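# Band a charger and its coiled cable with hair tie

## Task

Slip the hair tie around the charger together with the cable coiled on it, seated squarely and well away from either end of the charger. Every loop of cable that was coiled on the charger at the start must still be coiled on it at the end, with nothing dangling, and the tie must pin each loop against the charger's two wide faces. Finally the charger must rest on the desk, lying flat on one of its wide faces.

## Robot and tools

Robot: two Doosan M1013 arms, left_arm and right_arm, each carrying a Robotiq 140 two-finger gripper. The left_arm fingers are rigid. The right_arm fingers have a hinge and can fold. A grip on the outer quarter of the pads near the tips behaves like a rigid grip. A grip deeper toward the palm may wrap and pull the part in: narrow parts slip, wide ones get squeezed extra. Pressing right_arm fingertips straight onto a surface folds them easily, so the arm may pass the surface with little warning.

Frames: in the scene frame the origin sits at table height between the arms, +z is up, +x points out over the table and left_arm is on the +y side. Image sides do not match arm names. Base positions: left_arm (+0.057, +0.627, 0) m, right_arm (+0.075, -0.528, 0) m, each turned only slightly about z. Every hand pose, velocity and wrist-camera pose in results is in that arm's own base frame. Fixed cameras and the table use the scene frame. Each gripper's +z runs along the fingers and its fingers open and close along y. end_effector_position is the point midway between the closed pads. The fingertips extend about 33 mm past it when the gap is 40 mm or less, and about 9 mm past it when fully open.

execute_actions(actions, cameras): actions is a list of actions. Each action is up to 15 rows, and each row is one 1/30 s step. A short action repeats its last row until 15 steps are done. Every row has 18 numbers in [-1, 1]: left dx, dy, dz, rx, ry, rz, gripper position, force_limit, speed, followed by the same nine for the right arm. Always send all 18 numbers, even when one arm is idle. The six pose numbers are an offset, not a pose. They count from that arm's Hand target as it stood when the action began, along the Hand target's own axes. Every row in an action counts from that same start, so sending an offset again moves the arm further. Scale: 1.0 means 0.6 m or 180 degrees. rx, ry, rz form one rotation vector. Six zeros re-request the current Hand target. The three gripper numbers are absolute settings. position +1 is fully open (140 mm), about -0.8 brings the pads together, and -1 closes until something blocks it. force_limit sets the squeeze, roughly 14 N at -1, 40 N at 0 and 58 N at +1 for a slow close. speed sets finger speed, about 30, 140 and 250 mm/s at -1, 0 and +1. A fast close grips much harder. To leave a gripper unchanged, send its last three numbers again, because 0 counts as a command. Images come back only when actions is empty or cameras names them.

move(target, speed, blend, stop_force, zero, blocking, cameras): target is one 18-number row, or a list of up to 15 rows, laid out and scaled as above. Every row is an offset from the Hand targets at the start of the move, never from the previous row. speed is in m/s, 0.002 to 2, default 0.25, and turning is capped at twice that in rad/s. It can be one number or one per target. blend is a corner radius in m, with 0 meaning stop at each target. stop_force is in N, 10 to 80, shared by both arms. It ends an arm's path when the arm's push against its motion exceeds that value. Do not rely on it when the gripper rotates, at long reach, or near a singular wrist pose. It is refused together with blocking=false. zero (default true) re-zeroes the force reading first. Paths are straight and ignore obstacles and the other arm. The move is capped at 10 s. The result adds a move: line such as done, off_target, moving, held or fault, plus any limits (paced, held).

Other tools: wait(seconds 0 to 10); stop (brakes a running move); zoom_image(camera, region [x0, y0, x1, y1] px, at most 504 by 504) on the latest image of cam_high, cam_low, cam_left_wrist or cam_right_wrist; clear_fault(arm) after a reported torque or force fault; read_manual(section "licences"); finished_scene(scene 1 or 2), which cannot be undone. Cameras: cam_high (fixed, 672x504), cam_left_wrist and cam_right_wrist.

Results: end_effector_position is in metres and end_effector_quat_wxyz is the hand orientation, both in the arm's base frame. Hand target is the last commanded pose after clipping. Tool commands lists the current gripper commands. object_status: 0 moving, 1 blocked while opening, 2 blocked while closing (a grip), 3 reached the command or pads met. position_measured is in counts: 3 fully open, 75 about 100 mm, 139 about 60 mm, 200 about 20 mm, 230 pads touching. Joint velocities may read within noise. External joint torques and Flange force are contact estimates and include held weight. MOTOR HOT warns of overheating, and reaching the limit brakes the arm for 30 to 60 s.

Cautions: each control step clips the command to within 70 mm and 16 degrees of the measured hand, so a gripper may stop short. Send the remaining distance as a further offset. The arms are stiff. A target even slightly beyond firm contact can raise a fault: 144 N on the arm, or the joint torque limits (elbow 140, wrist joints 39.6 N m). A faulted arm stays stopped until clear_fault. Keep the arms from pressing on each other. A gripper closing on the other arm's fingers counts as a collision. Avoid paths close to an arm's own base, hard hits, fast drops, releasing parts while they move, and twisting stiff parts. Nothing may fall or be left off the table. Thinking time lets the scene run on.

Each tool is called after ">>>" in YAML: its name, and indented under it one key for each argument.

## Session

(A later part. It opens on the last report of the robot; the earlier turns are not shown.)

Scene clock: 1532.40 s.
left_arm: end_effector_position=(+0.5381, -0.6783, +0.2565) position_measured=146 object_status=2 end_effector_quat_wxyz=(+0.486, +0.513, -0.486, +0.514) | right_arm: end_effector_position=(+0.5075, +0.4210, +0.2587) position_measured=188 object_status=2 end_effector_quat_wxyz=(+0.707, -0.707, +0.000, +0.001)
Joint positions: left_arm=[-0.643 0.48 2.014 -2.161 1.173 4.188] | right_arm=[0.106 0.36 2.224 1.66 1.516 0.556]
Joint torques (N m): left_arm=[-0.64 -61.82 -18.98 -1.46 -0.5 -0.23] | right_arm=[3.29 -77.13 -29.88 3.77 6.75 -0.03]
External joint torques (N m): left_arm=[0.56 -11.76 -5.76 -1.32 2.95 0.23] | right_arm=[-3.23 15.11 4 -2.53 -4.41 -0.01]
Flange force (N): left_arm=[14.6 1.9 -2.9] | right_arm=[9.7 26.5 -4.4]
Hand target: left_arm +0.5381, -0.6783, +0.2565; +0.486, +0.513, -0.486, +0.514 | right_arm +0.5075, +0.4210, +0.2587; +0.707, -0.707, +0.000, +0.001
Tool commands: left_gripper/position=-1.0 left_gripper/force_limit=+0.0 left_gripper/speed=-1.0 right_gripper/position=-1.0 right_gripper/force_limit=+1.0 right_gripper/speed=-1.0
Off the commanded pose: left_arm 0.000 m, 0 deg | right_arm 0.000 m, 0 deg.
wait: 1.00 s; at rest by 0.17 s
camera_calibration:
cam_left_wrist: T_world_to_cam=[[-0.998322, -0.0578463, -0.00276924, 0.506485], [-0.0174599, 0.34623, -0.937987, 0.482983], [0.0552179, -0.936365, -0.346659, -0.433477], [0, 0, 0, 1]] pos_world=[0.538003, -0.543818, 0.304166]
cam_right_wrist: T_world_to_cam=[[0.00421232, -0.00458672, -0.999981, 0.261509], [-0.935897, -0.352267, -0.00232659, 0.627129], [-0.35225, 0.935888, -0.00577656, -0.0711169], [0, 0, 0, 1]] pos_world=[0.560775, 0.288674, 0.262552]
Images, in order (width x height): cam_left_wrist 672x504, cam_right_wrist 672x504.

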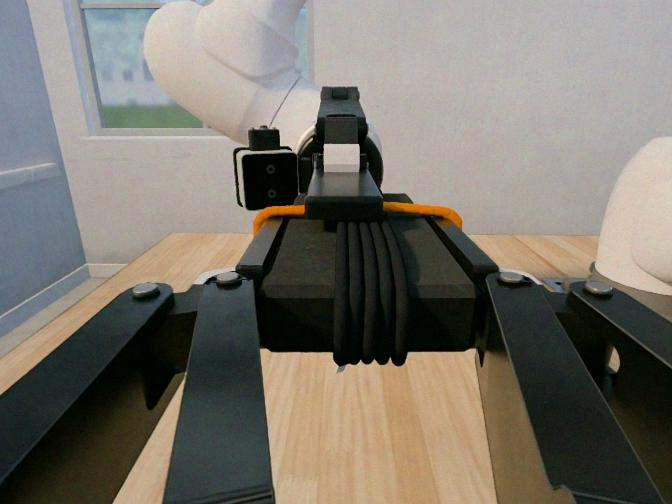

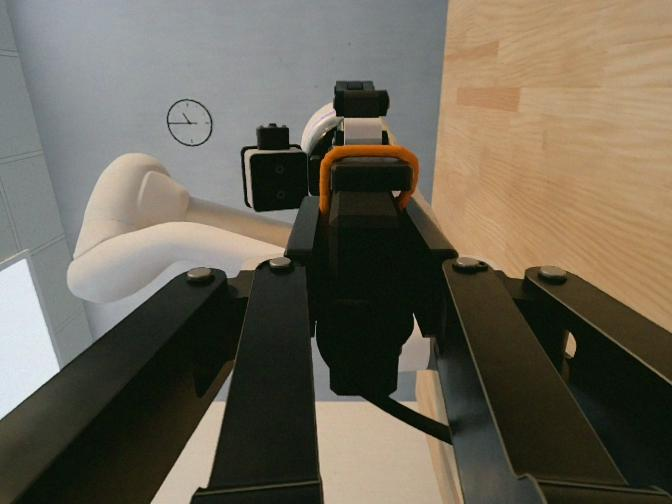

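>>> move:
  target: [0,0,0,0,0,0,-0.04,0,-1,0,0,0,0,0,0,-1,1,-1]

>>> move:
  target: [0,0,-0.025,0,0,0,-0.04,0,-1,0,0,0,0,0,0,-1,1,-1]
  speed: 0.02
  cameras: ["cam_left_wrist","cam_right_wrist"]

>>> zoom_image:
  camera: "cam_left_wrist"
  region: [200, 120, 520, 440]

>>> zoom_image:
  camera: "cam_right_wrist"
  region: [230, 100, 480, 350]

Scene clock: 1541.67 s.
left_arm: end_effector_position=(+0.5381, -0.6783, +0.2565) position_measured=135 object_status=0 end_effector_quat_wxyz=(+0.486, +0.513, -0.486, +0.514) | right_arm: end_effector_position=(+0.5074, +0.4210, +0.2588) position_measured=188 object_status=2 end_effector_quat_wxyz=(+0.707, -0.707, +0.000, +0.001)
Joint positions: left_arm=[-0.643 0.48 2.014 -2.161 1.173 4.188] | right_arm=[0.106 0.36 2.224 1.66 1.516 0.556]
Joint torques (N m): left_arm=[0.79 -64.94 -20.24 -1.9 0.4 -0.11] | right_arm=[1.6 -74.74 -28.32 3.12 5.53 -0.09]
External joint torques (N m): left_arm=[-0.87 -8.88 -4.61 -0.9 2.05 0.11] | right_arm=[-1.73 12.93 2.5 -1.87 -3.21 0.04]
Flange force (N): left_arm=[11.4 2.2 -0.2] | right_arm=[9.8 22.3 -1.5]
Hand target: left_arm +0.5381, -0.6783, +0.2565; +0.486, +0.513, -0.486, +0.514 | right_arm +0.5075, +0.4210, +0.2587; +0.707, -0.707, +0.000, +0.001
Off the commanded pose: left_arm 0.000 m, 0 deg | right_arm 0.000 m, 0 deg.
move: done

Scene clock: 1542.63 s.
left_arm: end_effector_position=(+0.5373, -0.6634, +0.2565) position_measured=135 object_status=3 end_effector_quat_wxyz=(+0.486, +0.513, -0.486, +0.514) | right_arm: end_effector_position=(+0.5074, +0.4210, +0.2587) position_measured=188 object_status=2 end_effector_quat_wxyz=(+0.707, -0.707, +0.000, +0.001)
Joint positions: left_arm=[-0.624 0.471 2.032 -2.147 1.187 4.189] | right_arm=[0.106 0.36 2.224 1.66 1.516 0.556]
Joint torques (N m): left_arm=[4.3 -64.09 -18.52 -2.08 0.23 -0.14] | right_arm=[-0.85 -75.04 -27.56 2.77 5.55 -0.01]
External joint torques (N m): left_arm=[-3.79 -8.57 -5.88 -0.65 2.21 0.14] | right_arm=[1 12.85 1.62 -1.54 -3.22 -0.04]
Flange force (N): left_arm=[11.6 2.6 4.8] | right_arm=[10.7 22.1 4.6]
Hand target: left_arm +0.5373, -0.6633, +0.2565; +0.486, +0.513, -0.486, +0.514 | right_arm +0.5075, +0.4210, +0.2587; +0.707, -0.707, +0.000, +0.001
Off the commanded pose: left_arm 0.000 m, 0 deg | right_arm 0.000 m, 0 deg.
move: done
camera_calibration:
cam_left_wrist: T_world_to_cam=[[-0.998322, -0.0578463, -0.00276924, 0.506448], [-0.0174599, 0.34623, -0.937987, 0.477715], [0.0552179, -0.936365, -0.346659, -0.41951], [0, 0, 0, 1]] pos_world=[0.537103, -0.528918, 0.304066]
cam_right_wrist: T_world_to_cam=[[0.00421232, -0.00458672, -0.999981, 0.261509], [-0.935897, -0.352267, -0.00232659, 0.627129], [-0.35225, 0.935888, -0.00577656, -0.0711169], [0, 0, 0, 1]] pos_world=[0.560775, 0.288674, 0.262552]
Images, in order (width x height): cam_left_wrist 672x504, cam_right_wrist 672x504.

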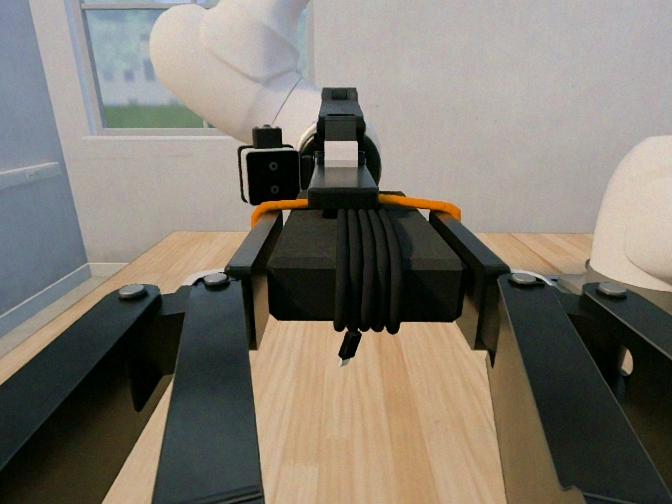

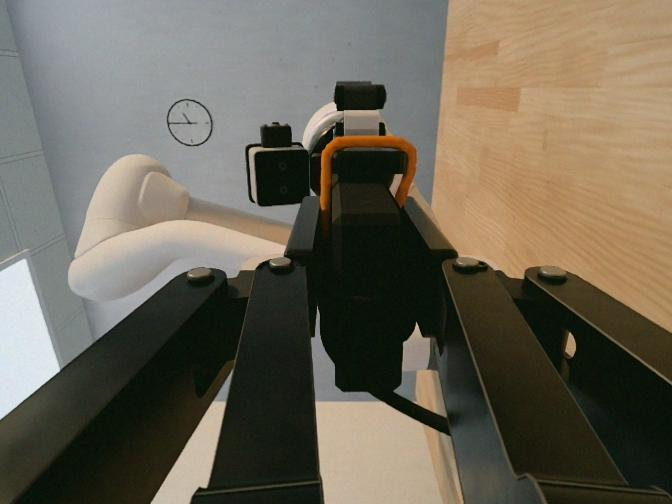

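Scaled by 1.575.

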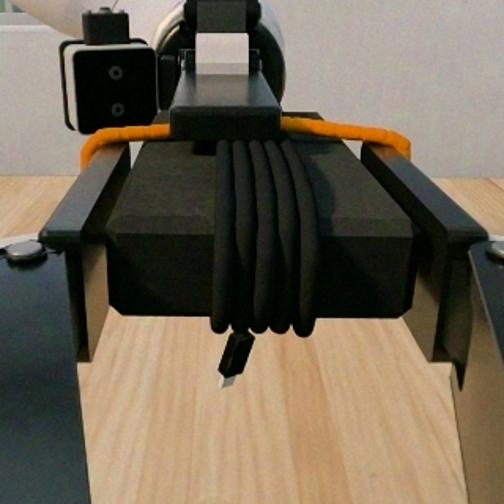

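Scaled by 2.016.

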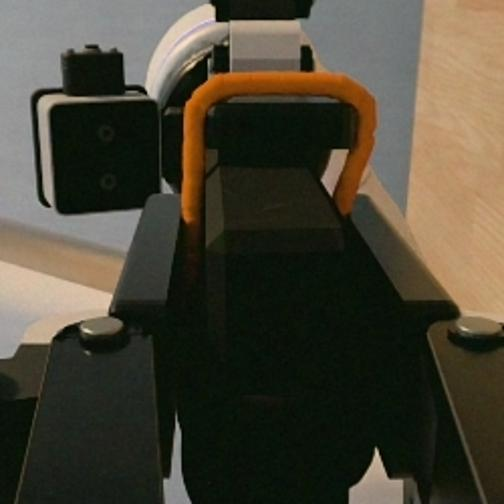

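>>> move:
  target: [0,0,-0.03,0,0,0,-0.04,0,-1,0,0,0,0,0,0,-1,1,-1]
  speed: 0.02
  cameras: ["cam_left_wrist","cam_right_wrist"]

>>> zoom_image:
  camera: "cam_left_wrist"
  region: [200, 120, 520, 440]

>>> zoom_image:
  camera: "cam_right_wrist"
  region: [230, 100, 480, 350]

Scene clock: 1548.77 s.
left_arm: end_effector_position=(+0.5363, -0.6454, +0.2565) position_measured=134 object_status=3 end_effector_quat_wxyz=(+0.486, +0.513, -0.486, +0.514) | right_arm: end_effector_position=(+0.5075, +0.4210, +0.2587) position_measured=188 object_status=2 end_effector_quat_wxyz=(+0.707, -0.707, +0.000, +0.001)
Joint positions: left_arm=[-0.601 0.46 2.052 -2.128 1.204 4.189] | right_arm=[0.106 0.36 2.224 1.66 1.516 0.556]
Joint torques (N m): left_arm=[-1.02 -67.45 -22.74 -2.36 2.5 -0.09] | right_arm=[1.79 -70.88 -27 2.36 3.54 -0.04]
External joint torques (N m): left_arm=[1 -3.72 -1.41 -0.35 -0.04 0.09] | right_arm=[-1.89 9.17 1.18 -1.11 -1.21 -0.01]
Flange force (N): left_arm=[5.6 0.5 -1.6] | right_arm=[8.2 15.9 -2.9]
Hand target: left_arm +0.5363, -0.6454, +0.2565; +0.486, +0.513, -0.486, +0.514 | right_arm +0.5075, +0.4210, +0.2587; +0.707, -0.707, +0.000, +0.001
Off the commanded pose: left_arm 0.000 m, 0 deg | right_arm 0.000 m, 0 deg.
move: done
camera_calibration:
cam_left_wrist: T_world_to_cam=[[-0.998322, -0.0578463, -0.00276924, 0.506491], [-0.0174599, 0.34623, -0.937987, 0.471465], [0.0552179, -0.936365, -0.346659, -0.402601], [0, 0, 0, 1]] pos_world=[0.536103, -0.510918, 0.304066]
cam_right_wrist: T_world_to_cam=[[0.00421232, -0.00458672, -0.999981, 0.261509], [-0.935897, -0.352267, -0.00232659, 0.627222], [-0.35225, 0.935888, -0.00577656, -0.0710817], [0, 0, 0, 1]] pos_world=[0.560875, 0.288674, 0.262552]
Images, in order (width x height): cam_left_wrist 672x504, cam_right_wrist 672x504.

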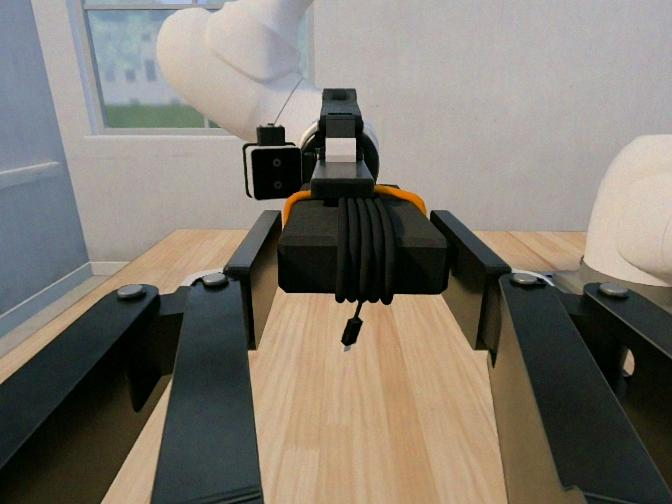

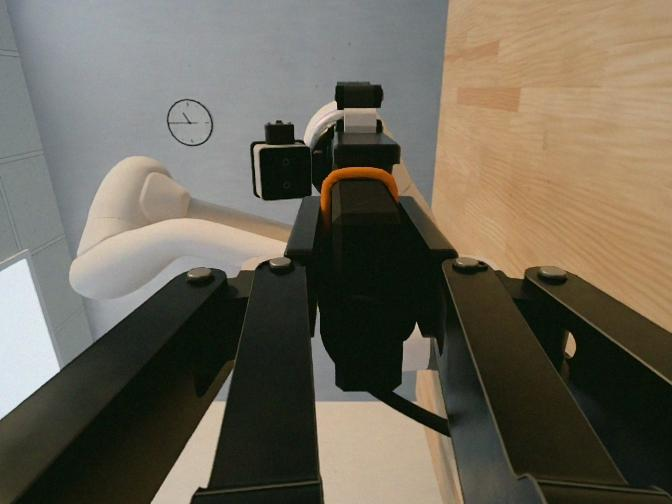

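Scaled by 1.575.

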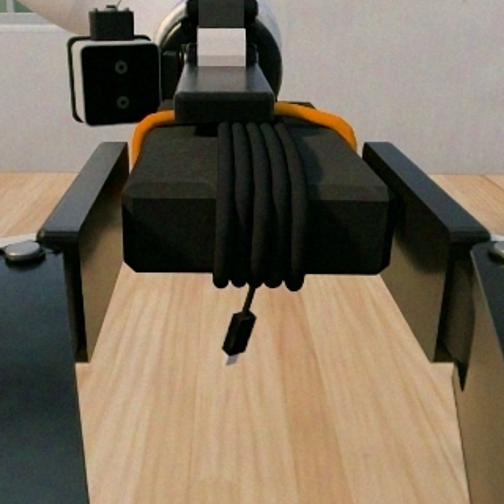

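Scaled by 2.016.

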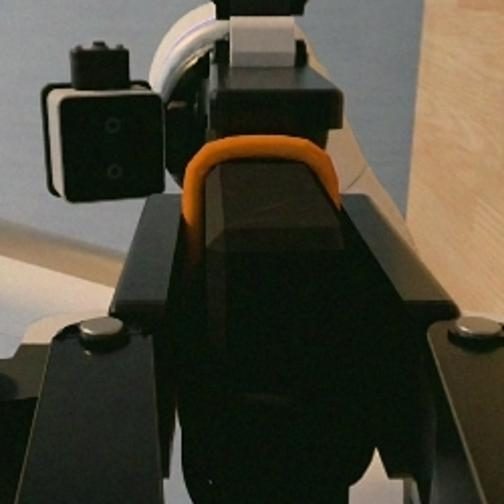

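>>> move:
  target: [0,0,-0.1477,0,0,0,0,0,-1,0,0,0,0,0,0,-1,1,-1]
  speed: 0.08

>>> move:
  target: [0.1118,0,0,0,-0.211,0,0,0,-1,0,0,0,0,0,0,-1,1,-1]
  cameras: ["all"]

>>> zoom_image:
  camera: "cam_left_wrist"
  region: [200, 80, 520, 400]

Scene clock: 1560.30 s.
left_arm: end_effector_position=(+0.5314, -0.5569, +0.2564) position_measured=129 object_status=3 end_effector_quat_wxyz=(+0.486, +0.513, -0.486, +0.514) | right_arm: end_effector_position=(+0.5075, +0.4210, +0.2587) position_measured=188 object_status=2 end_effector_quat_wxyz=(+0.707, -0.707, +0.000, +0.001)
Joint positions: left_arm=[-0.475 0.412 2.14 -2.024 1.286 4.189] | right_arm=[0.106 0.36 2.224 1.66 1.516 0.556]
Joint torques (N m): left_arm=[-1.29 -61.22 -20.87 -2.12 2.48 -0.09] | right_arm=[2.21 -70.48 -27.38 2.32 3.45 0]
External joint torques (N m): left_arm=[1.05 -3.11 -1.22 -0.31 -0.03 0.09] | right_arm=[-2.01 8.34 1.52 -1.1 -1.11 -0.05]
Flange force (N): left_arm=[5.1 0.3 -1.6] | right_arm=[6.6 14.7 -3.5]
Hand target: left_arm +0.5314, -0.5569, +0.2564; +0.486, +0.513, -0.486, +0.514 | right_arm +0.5075, +0.4210, +0.2587; +0.707, -0.707, +0.000, +0.001
Off the commanded pose: left_arm 0.000 m, 0 deg | right_arm 0.000 m, 0 deg.
move: done

Scene clock: 1562.10 s.
left_arm: end_effector_position=(+0.5313, -0.5568, +0.3236) position_measured=129 object_status=3 end_effector_quat_wxyz=(+0.301, +0.653, -0.618, +0.319) | right_arm: end_effector_position=(+0.5075, +0.4210, +0.2587) position_measured=188 object_status=2 end_effector_quat_wxyz=(+0.707, -0.707, +0.000, +0.001)
Joint positions: left_arm=[-0.577 0.143 1.868 -1.058 0.818 3.152] | right_arm=[0.106 0.36 2.224 1.66 1.516 0.556]
Joint torques (N m): left_arm=[-0.66 -50.5 -37.39 0.33 0.13 -0.11] | right_arm=[1.97 -71.26 -27.18 2.32 3.42 0.02]
External joint torques (N m): left_arm=[0.71 -3.44 -1.33 -0.02 -0.11 0.11] | right_arm=[-2.04 9.16 1.15 -1.07 -1.08 -0.06]
Flange force (N): left_arm=[1.3 1.8 -4.2] | right_arm=[8.2 16.0 -3.3]
Hand target: left_arm +0.5313, -0.5569, +0.3235; +0.301, +0.653, -0.618, +0.319 | right_arm +0.5075, +0.4210, +0.2587; +0.707, -0.707, +0.000, +0.001
Off the commanded pose: left_arm 0.000 m, 0 deg | right_arm 0.000 m, 0 deg.
move: done
camera_calibration:
cam_left_wrist: T_world_to_cam=[[-0.998434, -0.0558131, -0.00388026, 0.508441], [-0.0454297, 0.849256, -0.526023, 0.665364], [0.0326543, -0.525023, -0.850462, 0.107945], [0, 0, 0, 1]] pos_world=[0.534347, -0.480014, 0.443773]
cam_right_wrist: T_world_to_cam=[[0.00421232, -0.00458672, -0.999981, 0.261509], [-0.935897, -0.352267, -0.00232659, 0.627129], [-0.35225, 0.935888, -0.00577656, -0.0711169], [0, 0, 0, 1]] pos_world=[0.560775, 0.288674, 0.262552]

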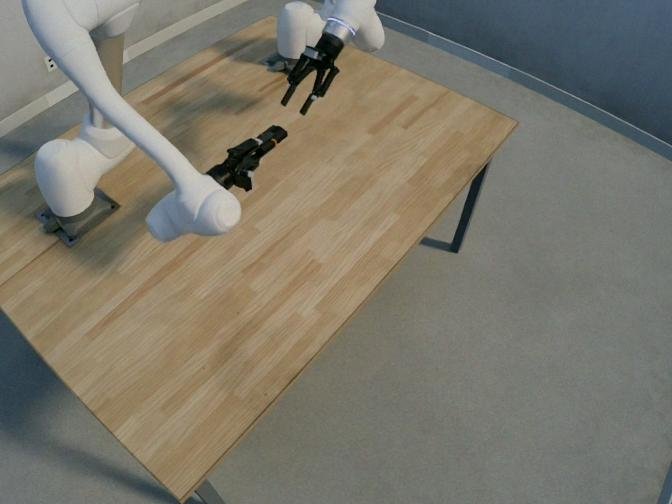

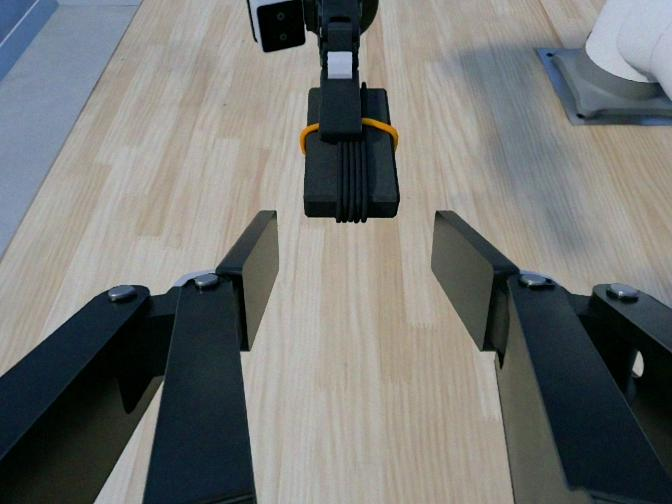

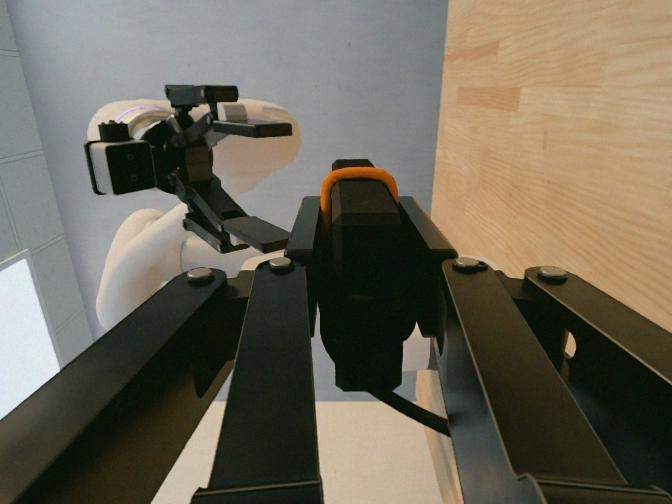

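Scaled by 1.575.

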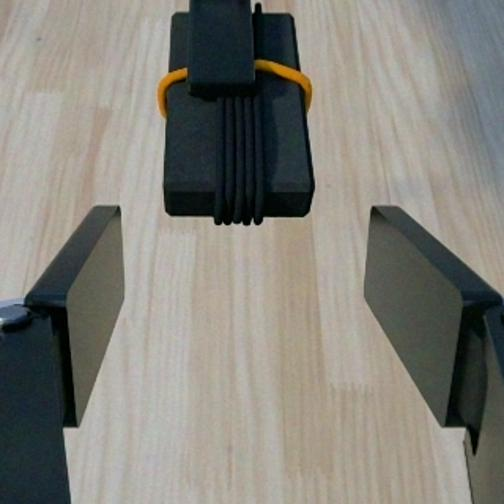

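>>> move:
  target: [0,0,0.133,0,0,0,0,0,-1,0,0,0,0,0,0,-1,1,-1]
  speed: 0.05
  stop_force: 12
  cameras: ["all"]

>>> zoom_image:
  camera: "cam_left_wrist"
  region: [200, 60, 520, 380]

>>> zoom_image:
  camera: "cam_right_wrist"
  region: [200, 60, 450, 310]

Scene clock: 1576.27 s.
left_arm: end_effector_position=(+0.5348, -0.6197, +0.2744) position_measured=129 object_status=3 end_effector_quat_wxyz=(+0.301, +0.653, -0.618, +0.319) | right_arm: end_effector_position=(+0.5075, +0.4210, +0.2587) position_measured=188 object_status=2 end_effector_quat_wxyz=(+0.707, -0.707, +0.000, +0.001)
Joint positions: left_arm=[-0.657 0.235 1.853 -1.133 0.719 3.203] | right_arm=[0.106 0.36 2.224 1.66 1.516 0.556]
Joint torques (N m): left_arm=[-0.95 -58.18 -35.68 0.26 0.18 -0.12] | right_arm=[2.02 -70.83 -26.97 2.35 3.49 -0.02]
External joint torques (N m): left_arm=[1.05 -3.43 -1.27 -0.11 -0.06 0.11] | right_arm=[-1.96 8.94 0.99 -1.11 -1.15 -0.02]
Flange force (N): left_arm=[1.0 1.1 -4.5] | right_arm=[8.2 15.5 -3.1]
Hand target: left_arm +0.5348, -0.6197, +0.2744; +0.301, +0.653, -0.618, +0.319 | right_arm +0.5075, +0.4210, +0.2587; +0.707, -0.707, +0.000, +0.001
Off the commanded pose: left_arm 0.000 m, 0 deg | right_arm 0.000 m, 0 deg.
move: done
camera_calibration:
cam_left_wrist: T_world_to_cam=[[-0.998437, -0.0557602, -0.00379561, 0.508237], [-0.0454293, 0.849259, -0.526019, 0.692976], [0.0325544, -0.525024, -0.850464, 0.0330705], [0, 0, 0, 1]] pos_world=[0.537847, -0.542814, 0.394573]
cam_right_wrist: T_world_to_cam=[[0.00421232, -0.00458672, -0.999981, 0.261509], [-0.935897, -0.352267, -0.00232659, 0.627129], [-0.35225, 0.935888, -0.00577656, -0.0711169], [0, 0, 0, 1]] pos_world=[0.560775, 0.288674, 0.262552]

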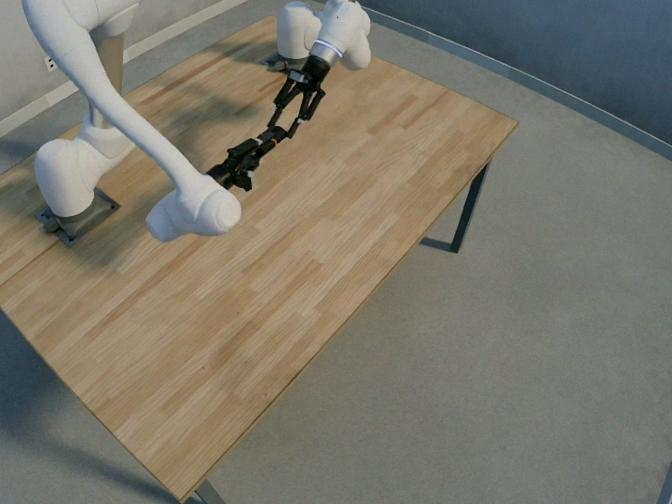

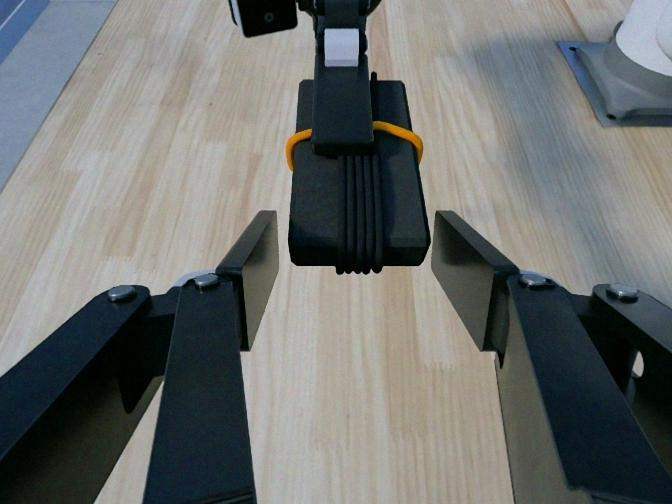

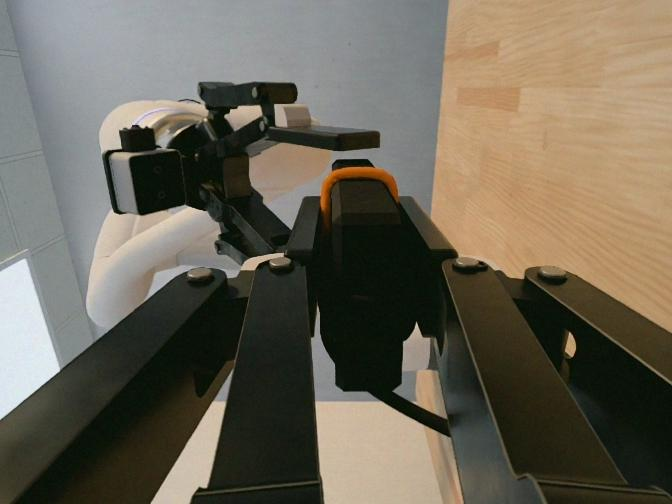

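Scaled by 1.575.

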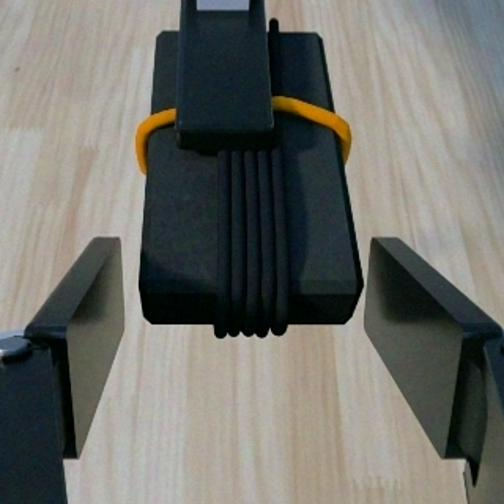

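Scaled by 2.016.

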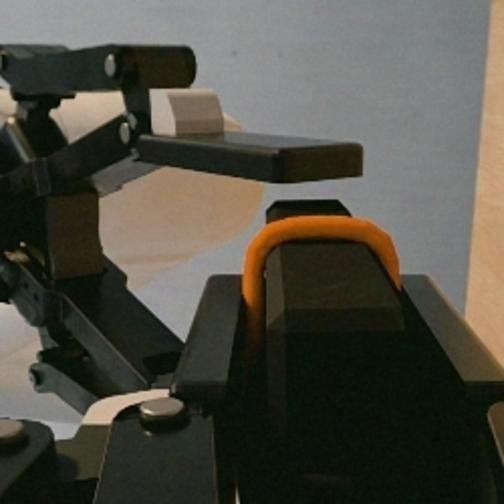

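>>> move:
  target: [0.0096,0,-0.0011,0,0,0,0,0,-1,0,0,0,0,0,0,-1,1,-1]

>>> move:
  target: [0,0,0,0,0,0,-1,0,-1,0,0,0,0,0,0,-1,1,-1]

>>> wait:
  seconds: 1

>>> move:
  target: [0,0,0,0,0,0,-1,0,-1,0,0,0,0,0,0,-0.16,1,-1]
  cameras: ["cam_left_wrist","cam_right_wrist"]

>>> zoom_image:
  camera: "cam_left_wrist"
  region: [200, 60, 520, 380]

>>> zoom_image:
  camera: "cam_right_wrist"
  region: [200, 60, 450, 310]

Scene clock: 1587.43 s.
left_arm: end_effector_position=(+0.5350, -0.6227, +0.2794) position_measured=129 object_status=3 end_effector_quat_wxyz=(+0.301, +0.653, -0.618, +0.319) | right_arm: end_effector_position=(+0.5075, +0.4210, +0.2587) position_measured=188 object_status=2 end_effector_quat_wxyz=(+0.707, -0.707, +0.000, +0.001)
Joint positions: left_arm=[-0.661 0.234 1.844 -1.123 0.72 3.188] | right_arm=[0.106 0.36 2.224 1.66 1.516 0.556]
Joint torques (N m): left_arm=[-1.04 -58.37 -35.86 0.28 0.23 -0.1] | right_arm=[2.13 -70.51 -27.41 2.39 3.53 -0.04]
External joint torques (N m): left_arm=[1.17 -3.1 -1.09 -0.09 -0.13 0.1] | right_arm=[-2.1 8.59 1.53 -1.16 -1.2 -0.01]
Flange force (N): left_arm=[0.6 0.9 -4.2] | right_arm=[6.9 15.1 -3.6]
Hand target: left_arm +0.5350, -0.6227, +0.2794; +0.301, +0.653, -0.618, +0.319 | right_arm +0.5075, +0.4210, +0.2587; +0.707, -0.707, +0.000, +0.001
Off the commanded pose: left_arm 0.000 m, 0 deg | right_arm 0.000 m, 0 deg.
move: done

Scene clock: 1588.30 s.
left_arm: end_effector_position=(+0.5350, -0.6227, +0.2794) position_measured=147 object_status=0 end_effector_quat_wxyz=(+0.301, +0.653, -0.618, +0.319) | right_arm: end_effector_position=(+0.5075, +0.4210, +0.2587) position_measured=188 object_status=2 end_effector_quat_wxyz=(+0.707, -0.707, +0.000, +0.001)
Joint positions: left_arm=[-0.661 0.234 1.844 -1.123 0.721 3.188] | right_arm=[0.105 0.36 2.224 1.66 1.516 0.556]
Joint torques (N m): left_arm=[-2.36 -57.15 -36.6 -0.02 -0.03 -0.14] | right_arm=[3.76 -72.03 -27.39 2.45 4.02 0]
External joint torques (N m): left_arm=[2.62 -4.55 -0.51 0.21 0.12 0.14] | right_arm=[-3.62 9.94 1.53 -1.23 -1.68 -0.05]
Flange force (N): left_arm=[-0.8 1.6 -8.1] | right_arm=[8.6 17.3 -6.0]
Hand target: left_arm +0.5350, -0.6227, +0.2794; +0.301, +0.653, -0.618, +0.319 | right_arm +0.5075, +0.4210, +0.2587; +0.707, -0.707, +0.000, +0.001
Off the commanded pose: left_arm 0.000 m, 0 deg | right_arm 0.000 m, 0 deg.
move: done

Scene clock: 1589.30 s.
left_arm: end_effector_position=(+0.5350, -0.6227, +0.2794) position_measured=147 object_status=2 end_effector_quat_wxyz=(+0.301, +0.653, -0.618, +0.319) | right_arm: end_effector_position=(+0.5075, +0.4210, +0.2587) position_measured=188 object_status=2 end_effector_quat_wxyz=(+0.707, -0.707, +0.000, +0.001)
Joint positions: left_arm=[-0.661 0.234 1.844 -1.123 0.72 3.188] | right_arm=[0.105 0.36 2.224 1.66 1.516 0.556]
Joint torques (N m): left_arm=[-2.28 -57.16 -36.64 0.03 -0.07 -0.13] | right_arm=[3.7 -71.78 -27.49 2.38 3.99 0]
External joint torques (N m): left_arm=[1.93 -4.51 -0.54 0.13 0.18 0.13] | right_arm=[-3.72 9.69 1.55 -1.14 -1.66 -0.04]
Flange force (N): left_arm=[-0.3 2.2 -7.4] | right_arm=[8.4 16.9 -6.1]
Hand target: left_arm +0.5350, -0.6227, +0.2794; +0.301, +0.653, -0.618, +0.319 | right_arm +0.5075, +0.4210, +0.2587; +0.707, -0.707, +0.000, +0.001
Tool commands: left_gripper/position=-1.0 left_gripper/force_limit=+0.0 left_gripper/speed=-1.0 right_gripper/position=-1.0 right_gripper/force_limit=+1.0 right_gripper/speed=-1.0
Off the commanded pose: left_arm 0.000 m, 0 deg | right_arm 0.000 m, 0 deg.
wait: 1.00 s; at rest by 0.17 s

Scene clock: 1590.37 s.
left_arm: end_effector_position=(+0.5350, -0.6227, +0.2794) position_measured=147 object_status=2 end_effector_quat_wxyz=(+0.301, +0.653, -0.618, +0.319) | right_arm: end_effector_position=(+0.5075, +0.4210, +0.2587) position_measured=149 object_status=0 end_effector_quat_wxyz=(+0.707, -0.707, +0.000, +0.001)
Joint positions: left_arm=[-0.661 0.234 1.844 -1.123 0.72 3.188] | right_arm=[0.106 0.36 2.224 1.66 1.516 0.556]
Joint torques (N m): left_arm=[-1.1 -61.17 -38.28 -0.34 0.22 -0.09] | right_arm=[1.37 -69.36 -26.36 1.77 2.58 -0.09]
External joint torques (N m): left_arm=[1.3 -0.58 1.18 0.54 -0.13 0.09] | right_arm=[-1.33 7.11 0.41 -0.53 -0.25 0.04]
Flange force (N): left_arm=[-2.1 1.0 -2.6] | right_arm=[7.2 12.2 -2.0]
Hand target: left_arm +0.5350, -0.6227, +0.2794; +0.301, +0.653, -0.618, +0.319 | right_arm +0.5075, +0.4210, +0.2587; +0.707, -0.707, +0.000, +0.001
Off the commanded pose: left_arm 0.000 m, 0 deg | right_arm 0.000 m, 0 deg.
move: done
camera_calibration:
cam_left_wrist: T_world_to_cam=[[-0.998434, -0.0558132, -0.00388022, 0.508286], [-0.0454298, 0.849256, -0.526023, 0.698248], [0.0326543, -0.525023, -0.850462, 0.0356347], [0, 0, 0, 1]] pos_world=[0.538047, -0.545914, 0.399573]
cam_right_wrist: T_world_to_cam=[[0.00421232, -0.00458672, -0.999981, 0.261509], [-0.935897, -0.352267, -0.00232659, 0.627129], [-0.35225, 0.935888, -0.00577656, -0.0711169], [0, 0, 0, 1]] pos_world=[0.560775, 0.288674, 0.262552]
Images, in order (width x height): cam_left_wrist 672x504, cam_right_wrist 672x504.

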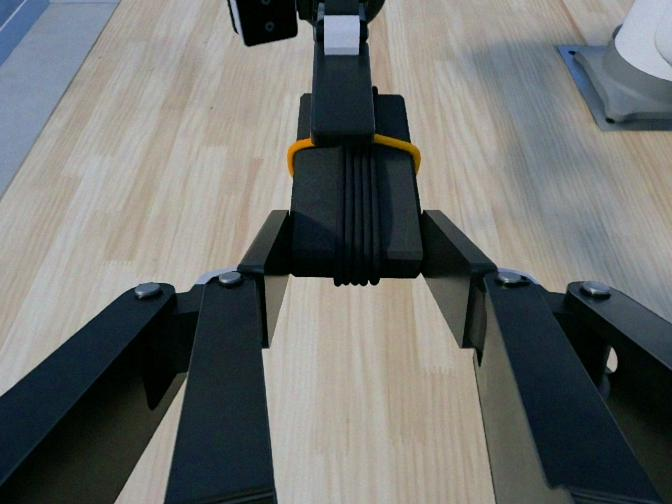

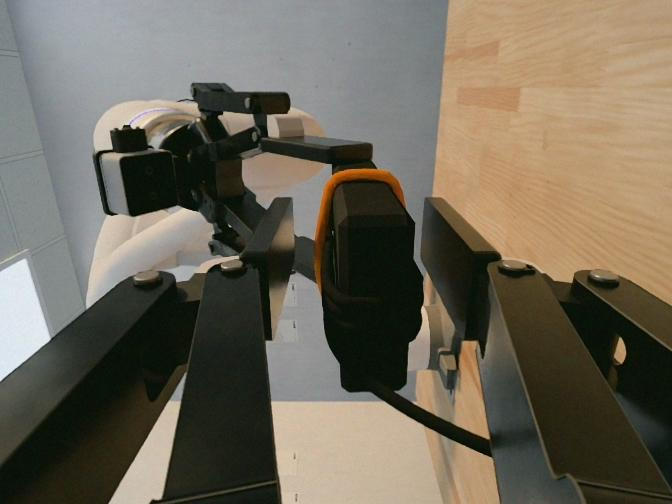

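Scaled by 1.575.

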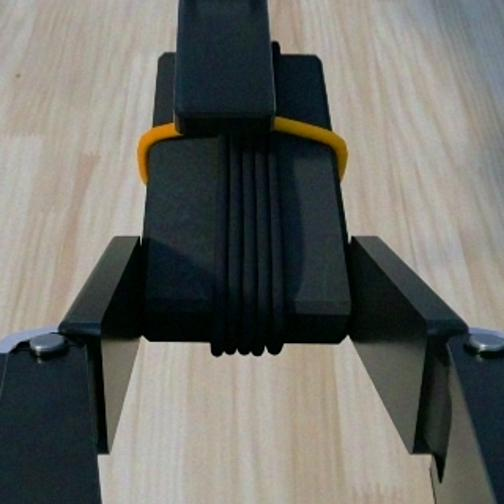

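Scaled by 2.016.

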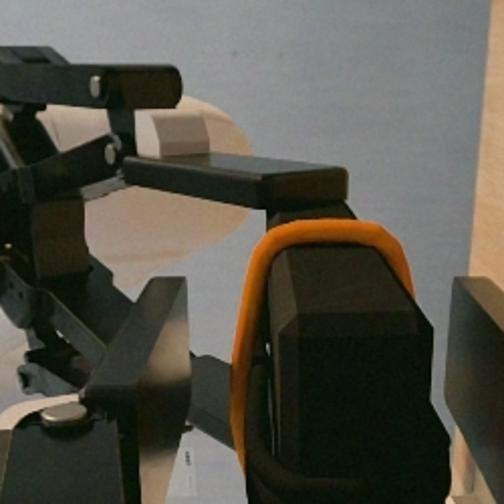

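>>> move:
  target: [0,0,0,0,0,0,-1,0,-1,0,0,-0.35,0,0,0,-0.16,1,-1]
  speed: 0.08
  cameras: ["cam_high","cam_left_wrist","cam_right_wrist"]

>>> zoom_image:
  camera: "cam_left_wrist"
  region: [200, 60, 520, 380]

>>> zoom_image:
  camera: "cam_right_wrist"
  region: [230, 50, 480, 300]

Scene clock: 1599.37 s.
left_arm: end_effector_position=(+0.5350, -0.6227, +0.2794) position_measured=147 object_status=2 end_effector_quat_wxyz=(+0.301, +0.653, -0.618, +0.319) | right_arm: end_effector_position=(+0.5075, +0.2110, +0.2586) position_measured=149 object_status=3 end_effector_quat_wxyz=(+0.707, -0.707, +0.000, +0.001)
Joint positions: left_arm=[-0.661 0.234 1.844 -1.123 0.72 3.188] | right_arm=[-0.301 0.367 2.211 1.314 1.73 0.544]
Joint torques (N m): left_arm=[-0.97 -61.07 -38.29 -0.37 0.28 -0.11] | right_arm=[2.1 -68.84 -25.38 2.52 2.62 -0.09]
External joint torques (N m): left_arm=[0.54 -0.58 1.23 0.52 -0.16 0.11] | right_arm=[-2.05 7.26 0.68 -0.55 -0.27 0.05]
Flange force (N): left_arm=[-1.7 1.9 -1.8] | right_arm=[4.9 12.8 -5.9]
Hand target: left_arm +0.5350, -0.6227, +0.2794; +0.301, +0.653, -0.618, +0.319 | right_arm +0.5075, +0.2110, +0.2586; +0.707, -0.707, +0.000, +0.001
Off the commanded pose: left_arm 0.000 m, 0 deg | right_arm 0.000 m, 0 deg.
move: done
camera_calibration:
cam_left_wrist: T_world_to_cam=[[-0.998437, -0.0557602, -0.00379561, 0.508283], [-0.0454293, 0.849259, -0.526019, 0.698248], [0.0325544, -0.525024, -0.850464, 0.0356888], [0, 0, 0, 1]] pos_world=[0.538047, -0.545914, 0.399573]
cam_right_wrist: T_world_to_cam=[[0.00421248, -0.00458619, -0.999981, 0.260545], [-0.935884, -0.352301, -0.00232672, 0.553242], [-0.352283, 0.935876, -0.0057762, 0.125474], [0, 0, 0, 1]] pos_world=[0.560875, 0.0786739, 0.262552]

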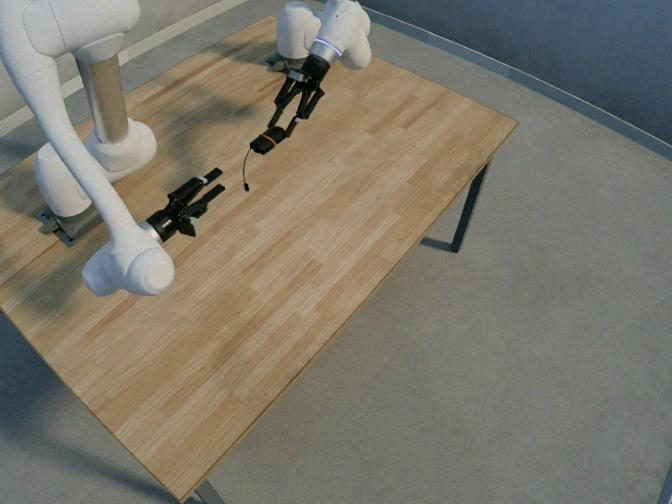

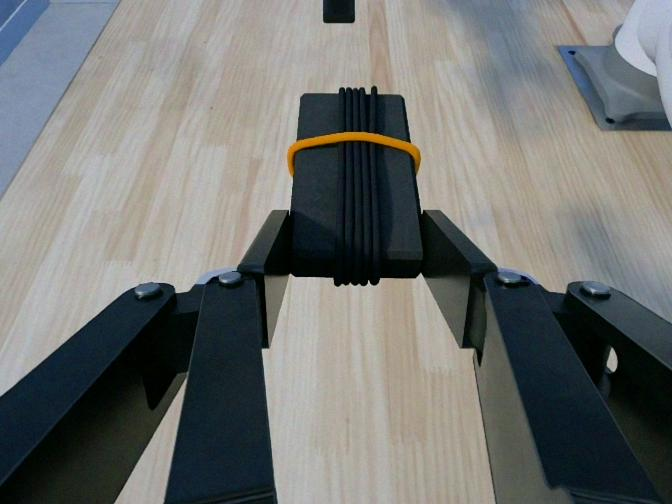

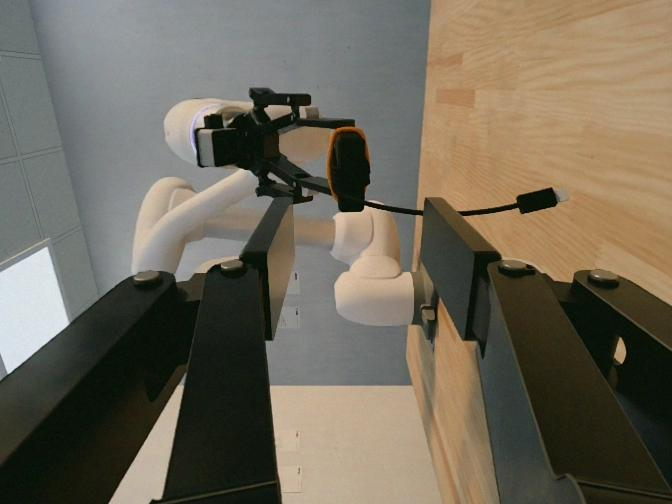

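Scaled by 1.575.

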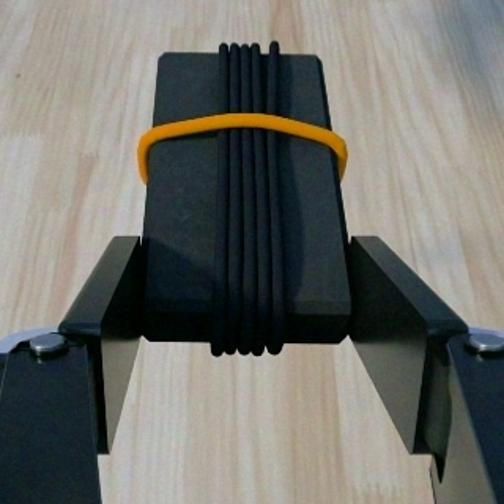

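Scaled by 2.016.

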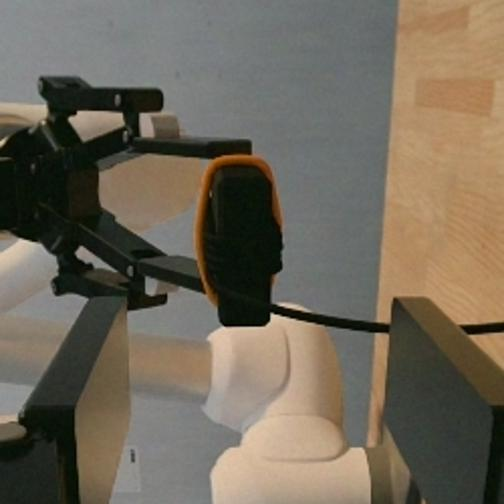

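>>> move:
  target: [-0.276,0,0.2156,0,0,0,-1,0,-1,0,0,-0.1,0,0,0,-0.16,1,-1]
  speed: 0.1

>>> move:
  target: [-0.0656,0,0.0513,0,0,0,-1,0,-1,0,0,0,0,0,0,-0.16,1,-1]
  speed: 0.01
  stop_force: 10
  cameras: ["cam_high","cam_left_wrist","cam_right_wrist"]

>>> zoom_image:
  camera: "cam_high"
  region: [220, 110, 340, 220]

Scene clock: 1609.17 s.
left_arm: end_effector_position=(+0.5351, -0.6229, +0.0693) position_measured=147 object_status=2 end_effector_quat_wxyz=(+0.301, +0.653, -0.618, +0.319) | right_arm: end_effector_position=(+0.5076, +0.1510, +0.2586) position_measured=149 object_status=3 end_effector_quat_wxyz=(+0.707, -0.707, +0.000, +0.001)
Joint positions: left_arm=[-0.661 0.466 1.99 -1.59 0.637 3.781] | right_arm=[-0.407 0.386 2.179 1.224 1.789 0.54]
Joint torques (N m): left_arm=[-1.17 -72.1 -25.96 -1.35 2 -0.13] | right_arm=[1.28 -70.66 -25.26 2.72 2.54 0.01]
External joint torques (N m): left_arm=[1.33 -0.79 0.68 0.23 -0.66 0.13] | right_arm=[-1.46 7.04 0.2 -0.52 -0.19 -0.06]
Flange force (N): left_arm=[-0.8 0.6 -2.7] | right_arm=[5.3 12.1 -5.5]
Hand target: left_arm +0.5351, -0.6229, +0.0692; +0.301, +0.653, -0.618, +0.319 | right_arm +0.5076, +0.1510, +0.2586; +0.707, -0.707, +0.000, +0.001
Off the commanded pose: left_arm 0.000 m, 0 deg | right_arm 0.000 m, 0 deg.
move: done

Scene clock: 1613.20 s.
left_arm: end_effector_position=(+0.5351, -0.6229, +0.0350) position_measured=147 object_status=2 end_effector_quat_wxyz=(+0.301, +0.653, -0.618, +0.319) | right_arm: end_effector_position=(+0.5076, +0.1510, +0.2586) position_measured=149 object_status=3 end_effector_quat_wxyz=(+0.707, -0.707, +0.000, +0.001)
Joint positions: left_arm=[-0.661 0.514 2.001 -1.67 0.641 3.88] | right_arm=[-0.407 0.386 2.179 1.224 1.789 0.54]
Joint torques (N m): left_arm=[-2.15 -63.62 -17.66 0.04 -0.14 -0.08] | right_arm=[1.6 -70.73 -25.18 2.69 2.54 -0.03]
External joint torques (N m): left_arm=[2.03 -11.59 -5.41 -1.3 1.66 0.08] | right_arm=[-1.64 7.38 0.09 -0.5 -0.2 -0.01]
Flange force (N): left_arm=[9.0 0.6 -12.3] | right_arm=[5.7 12.6 -6.0]
Hand target: left_arm +0.5351, -0.6229, +0.0350; +0.301, +0.653, -0.618, +0.319 (not the last commanded pose) | right_arm +0.5076, +0.1510, +0.2586; +0.707, -0.707, +0.000, +0.001
Off the commanded pose: left_arm 0.016 m, 0 deg | right_arm 0.000 m, 0 deg.
move: contact (left_arm)
camera_calibration:
cam_left_wrist: T_world_to_cam=[[-0.998441, -0.0556757, -0.00384867, 0.507501], [-0.0453295, 0.849264, -0.526019, 0.569812], [0.032555, -0.525025, -0.850464, -0.172274], [0, 0, 0, 1]] pos_world=[0.538148, -0.546113, 0.155173]
cam_right_wrist: T_world_to_cam=[[0.00421232, -0.00458672, -0.999981, 0.26017], [-0.935897, -0.352267, -0.00232659, 0.532203], [-0.35225, 0.935888, -0.00577656, 0.181643], [0, 0, 0, 1]] pos_world=[0.560975, 0.0186739, 0.262452]

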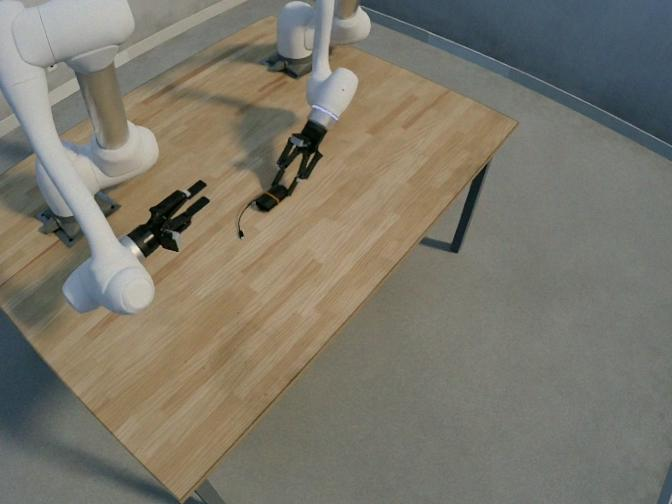

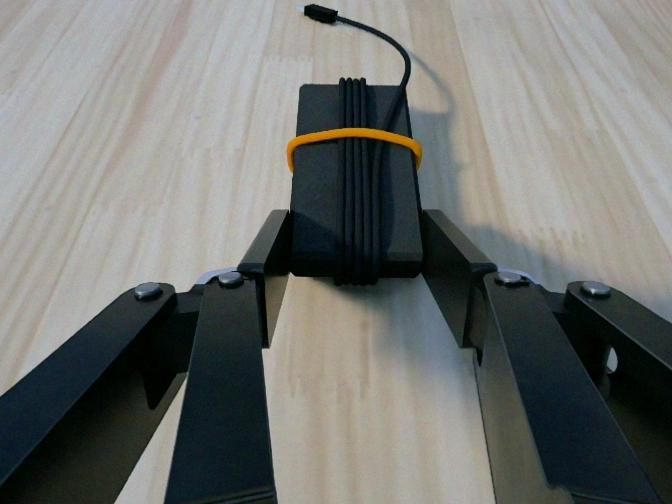

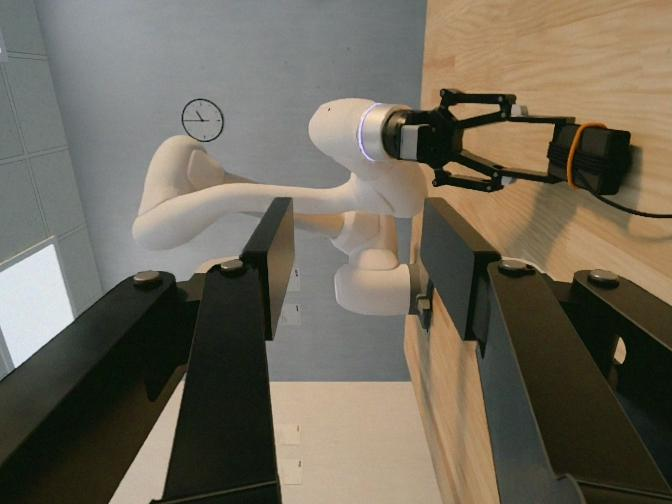

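Scaled by 4.200.

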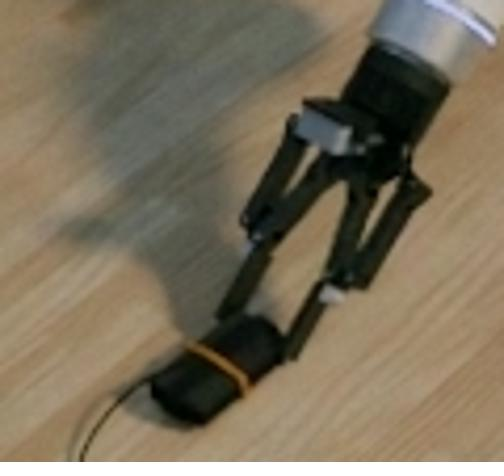

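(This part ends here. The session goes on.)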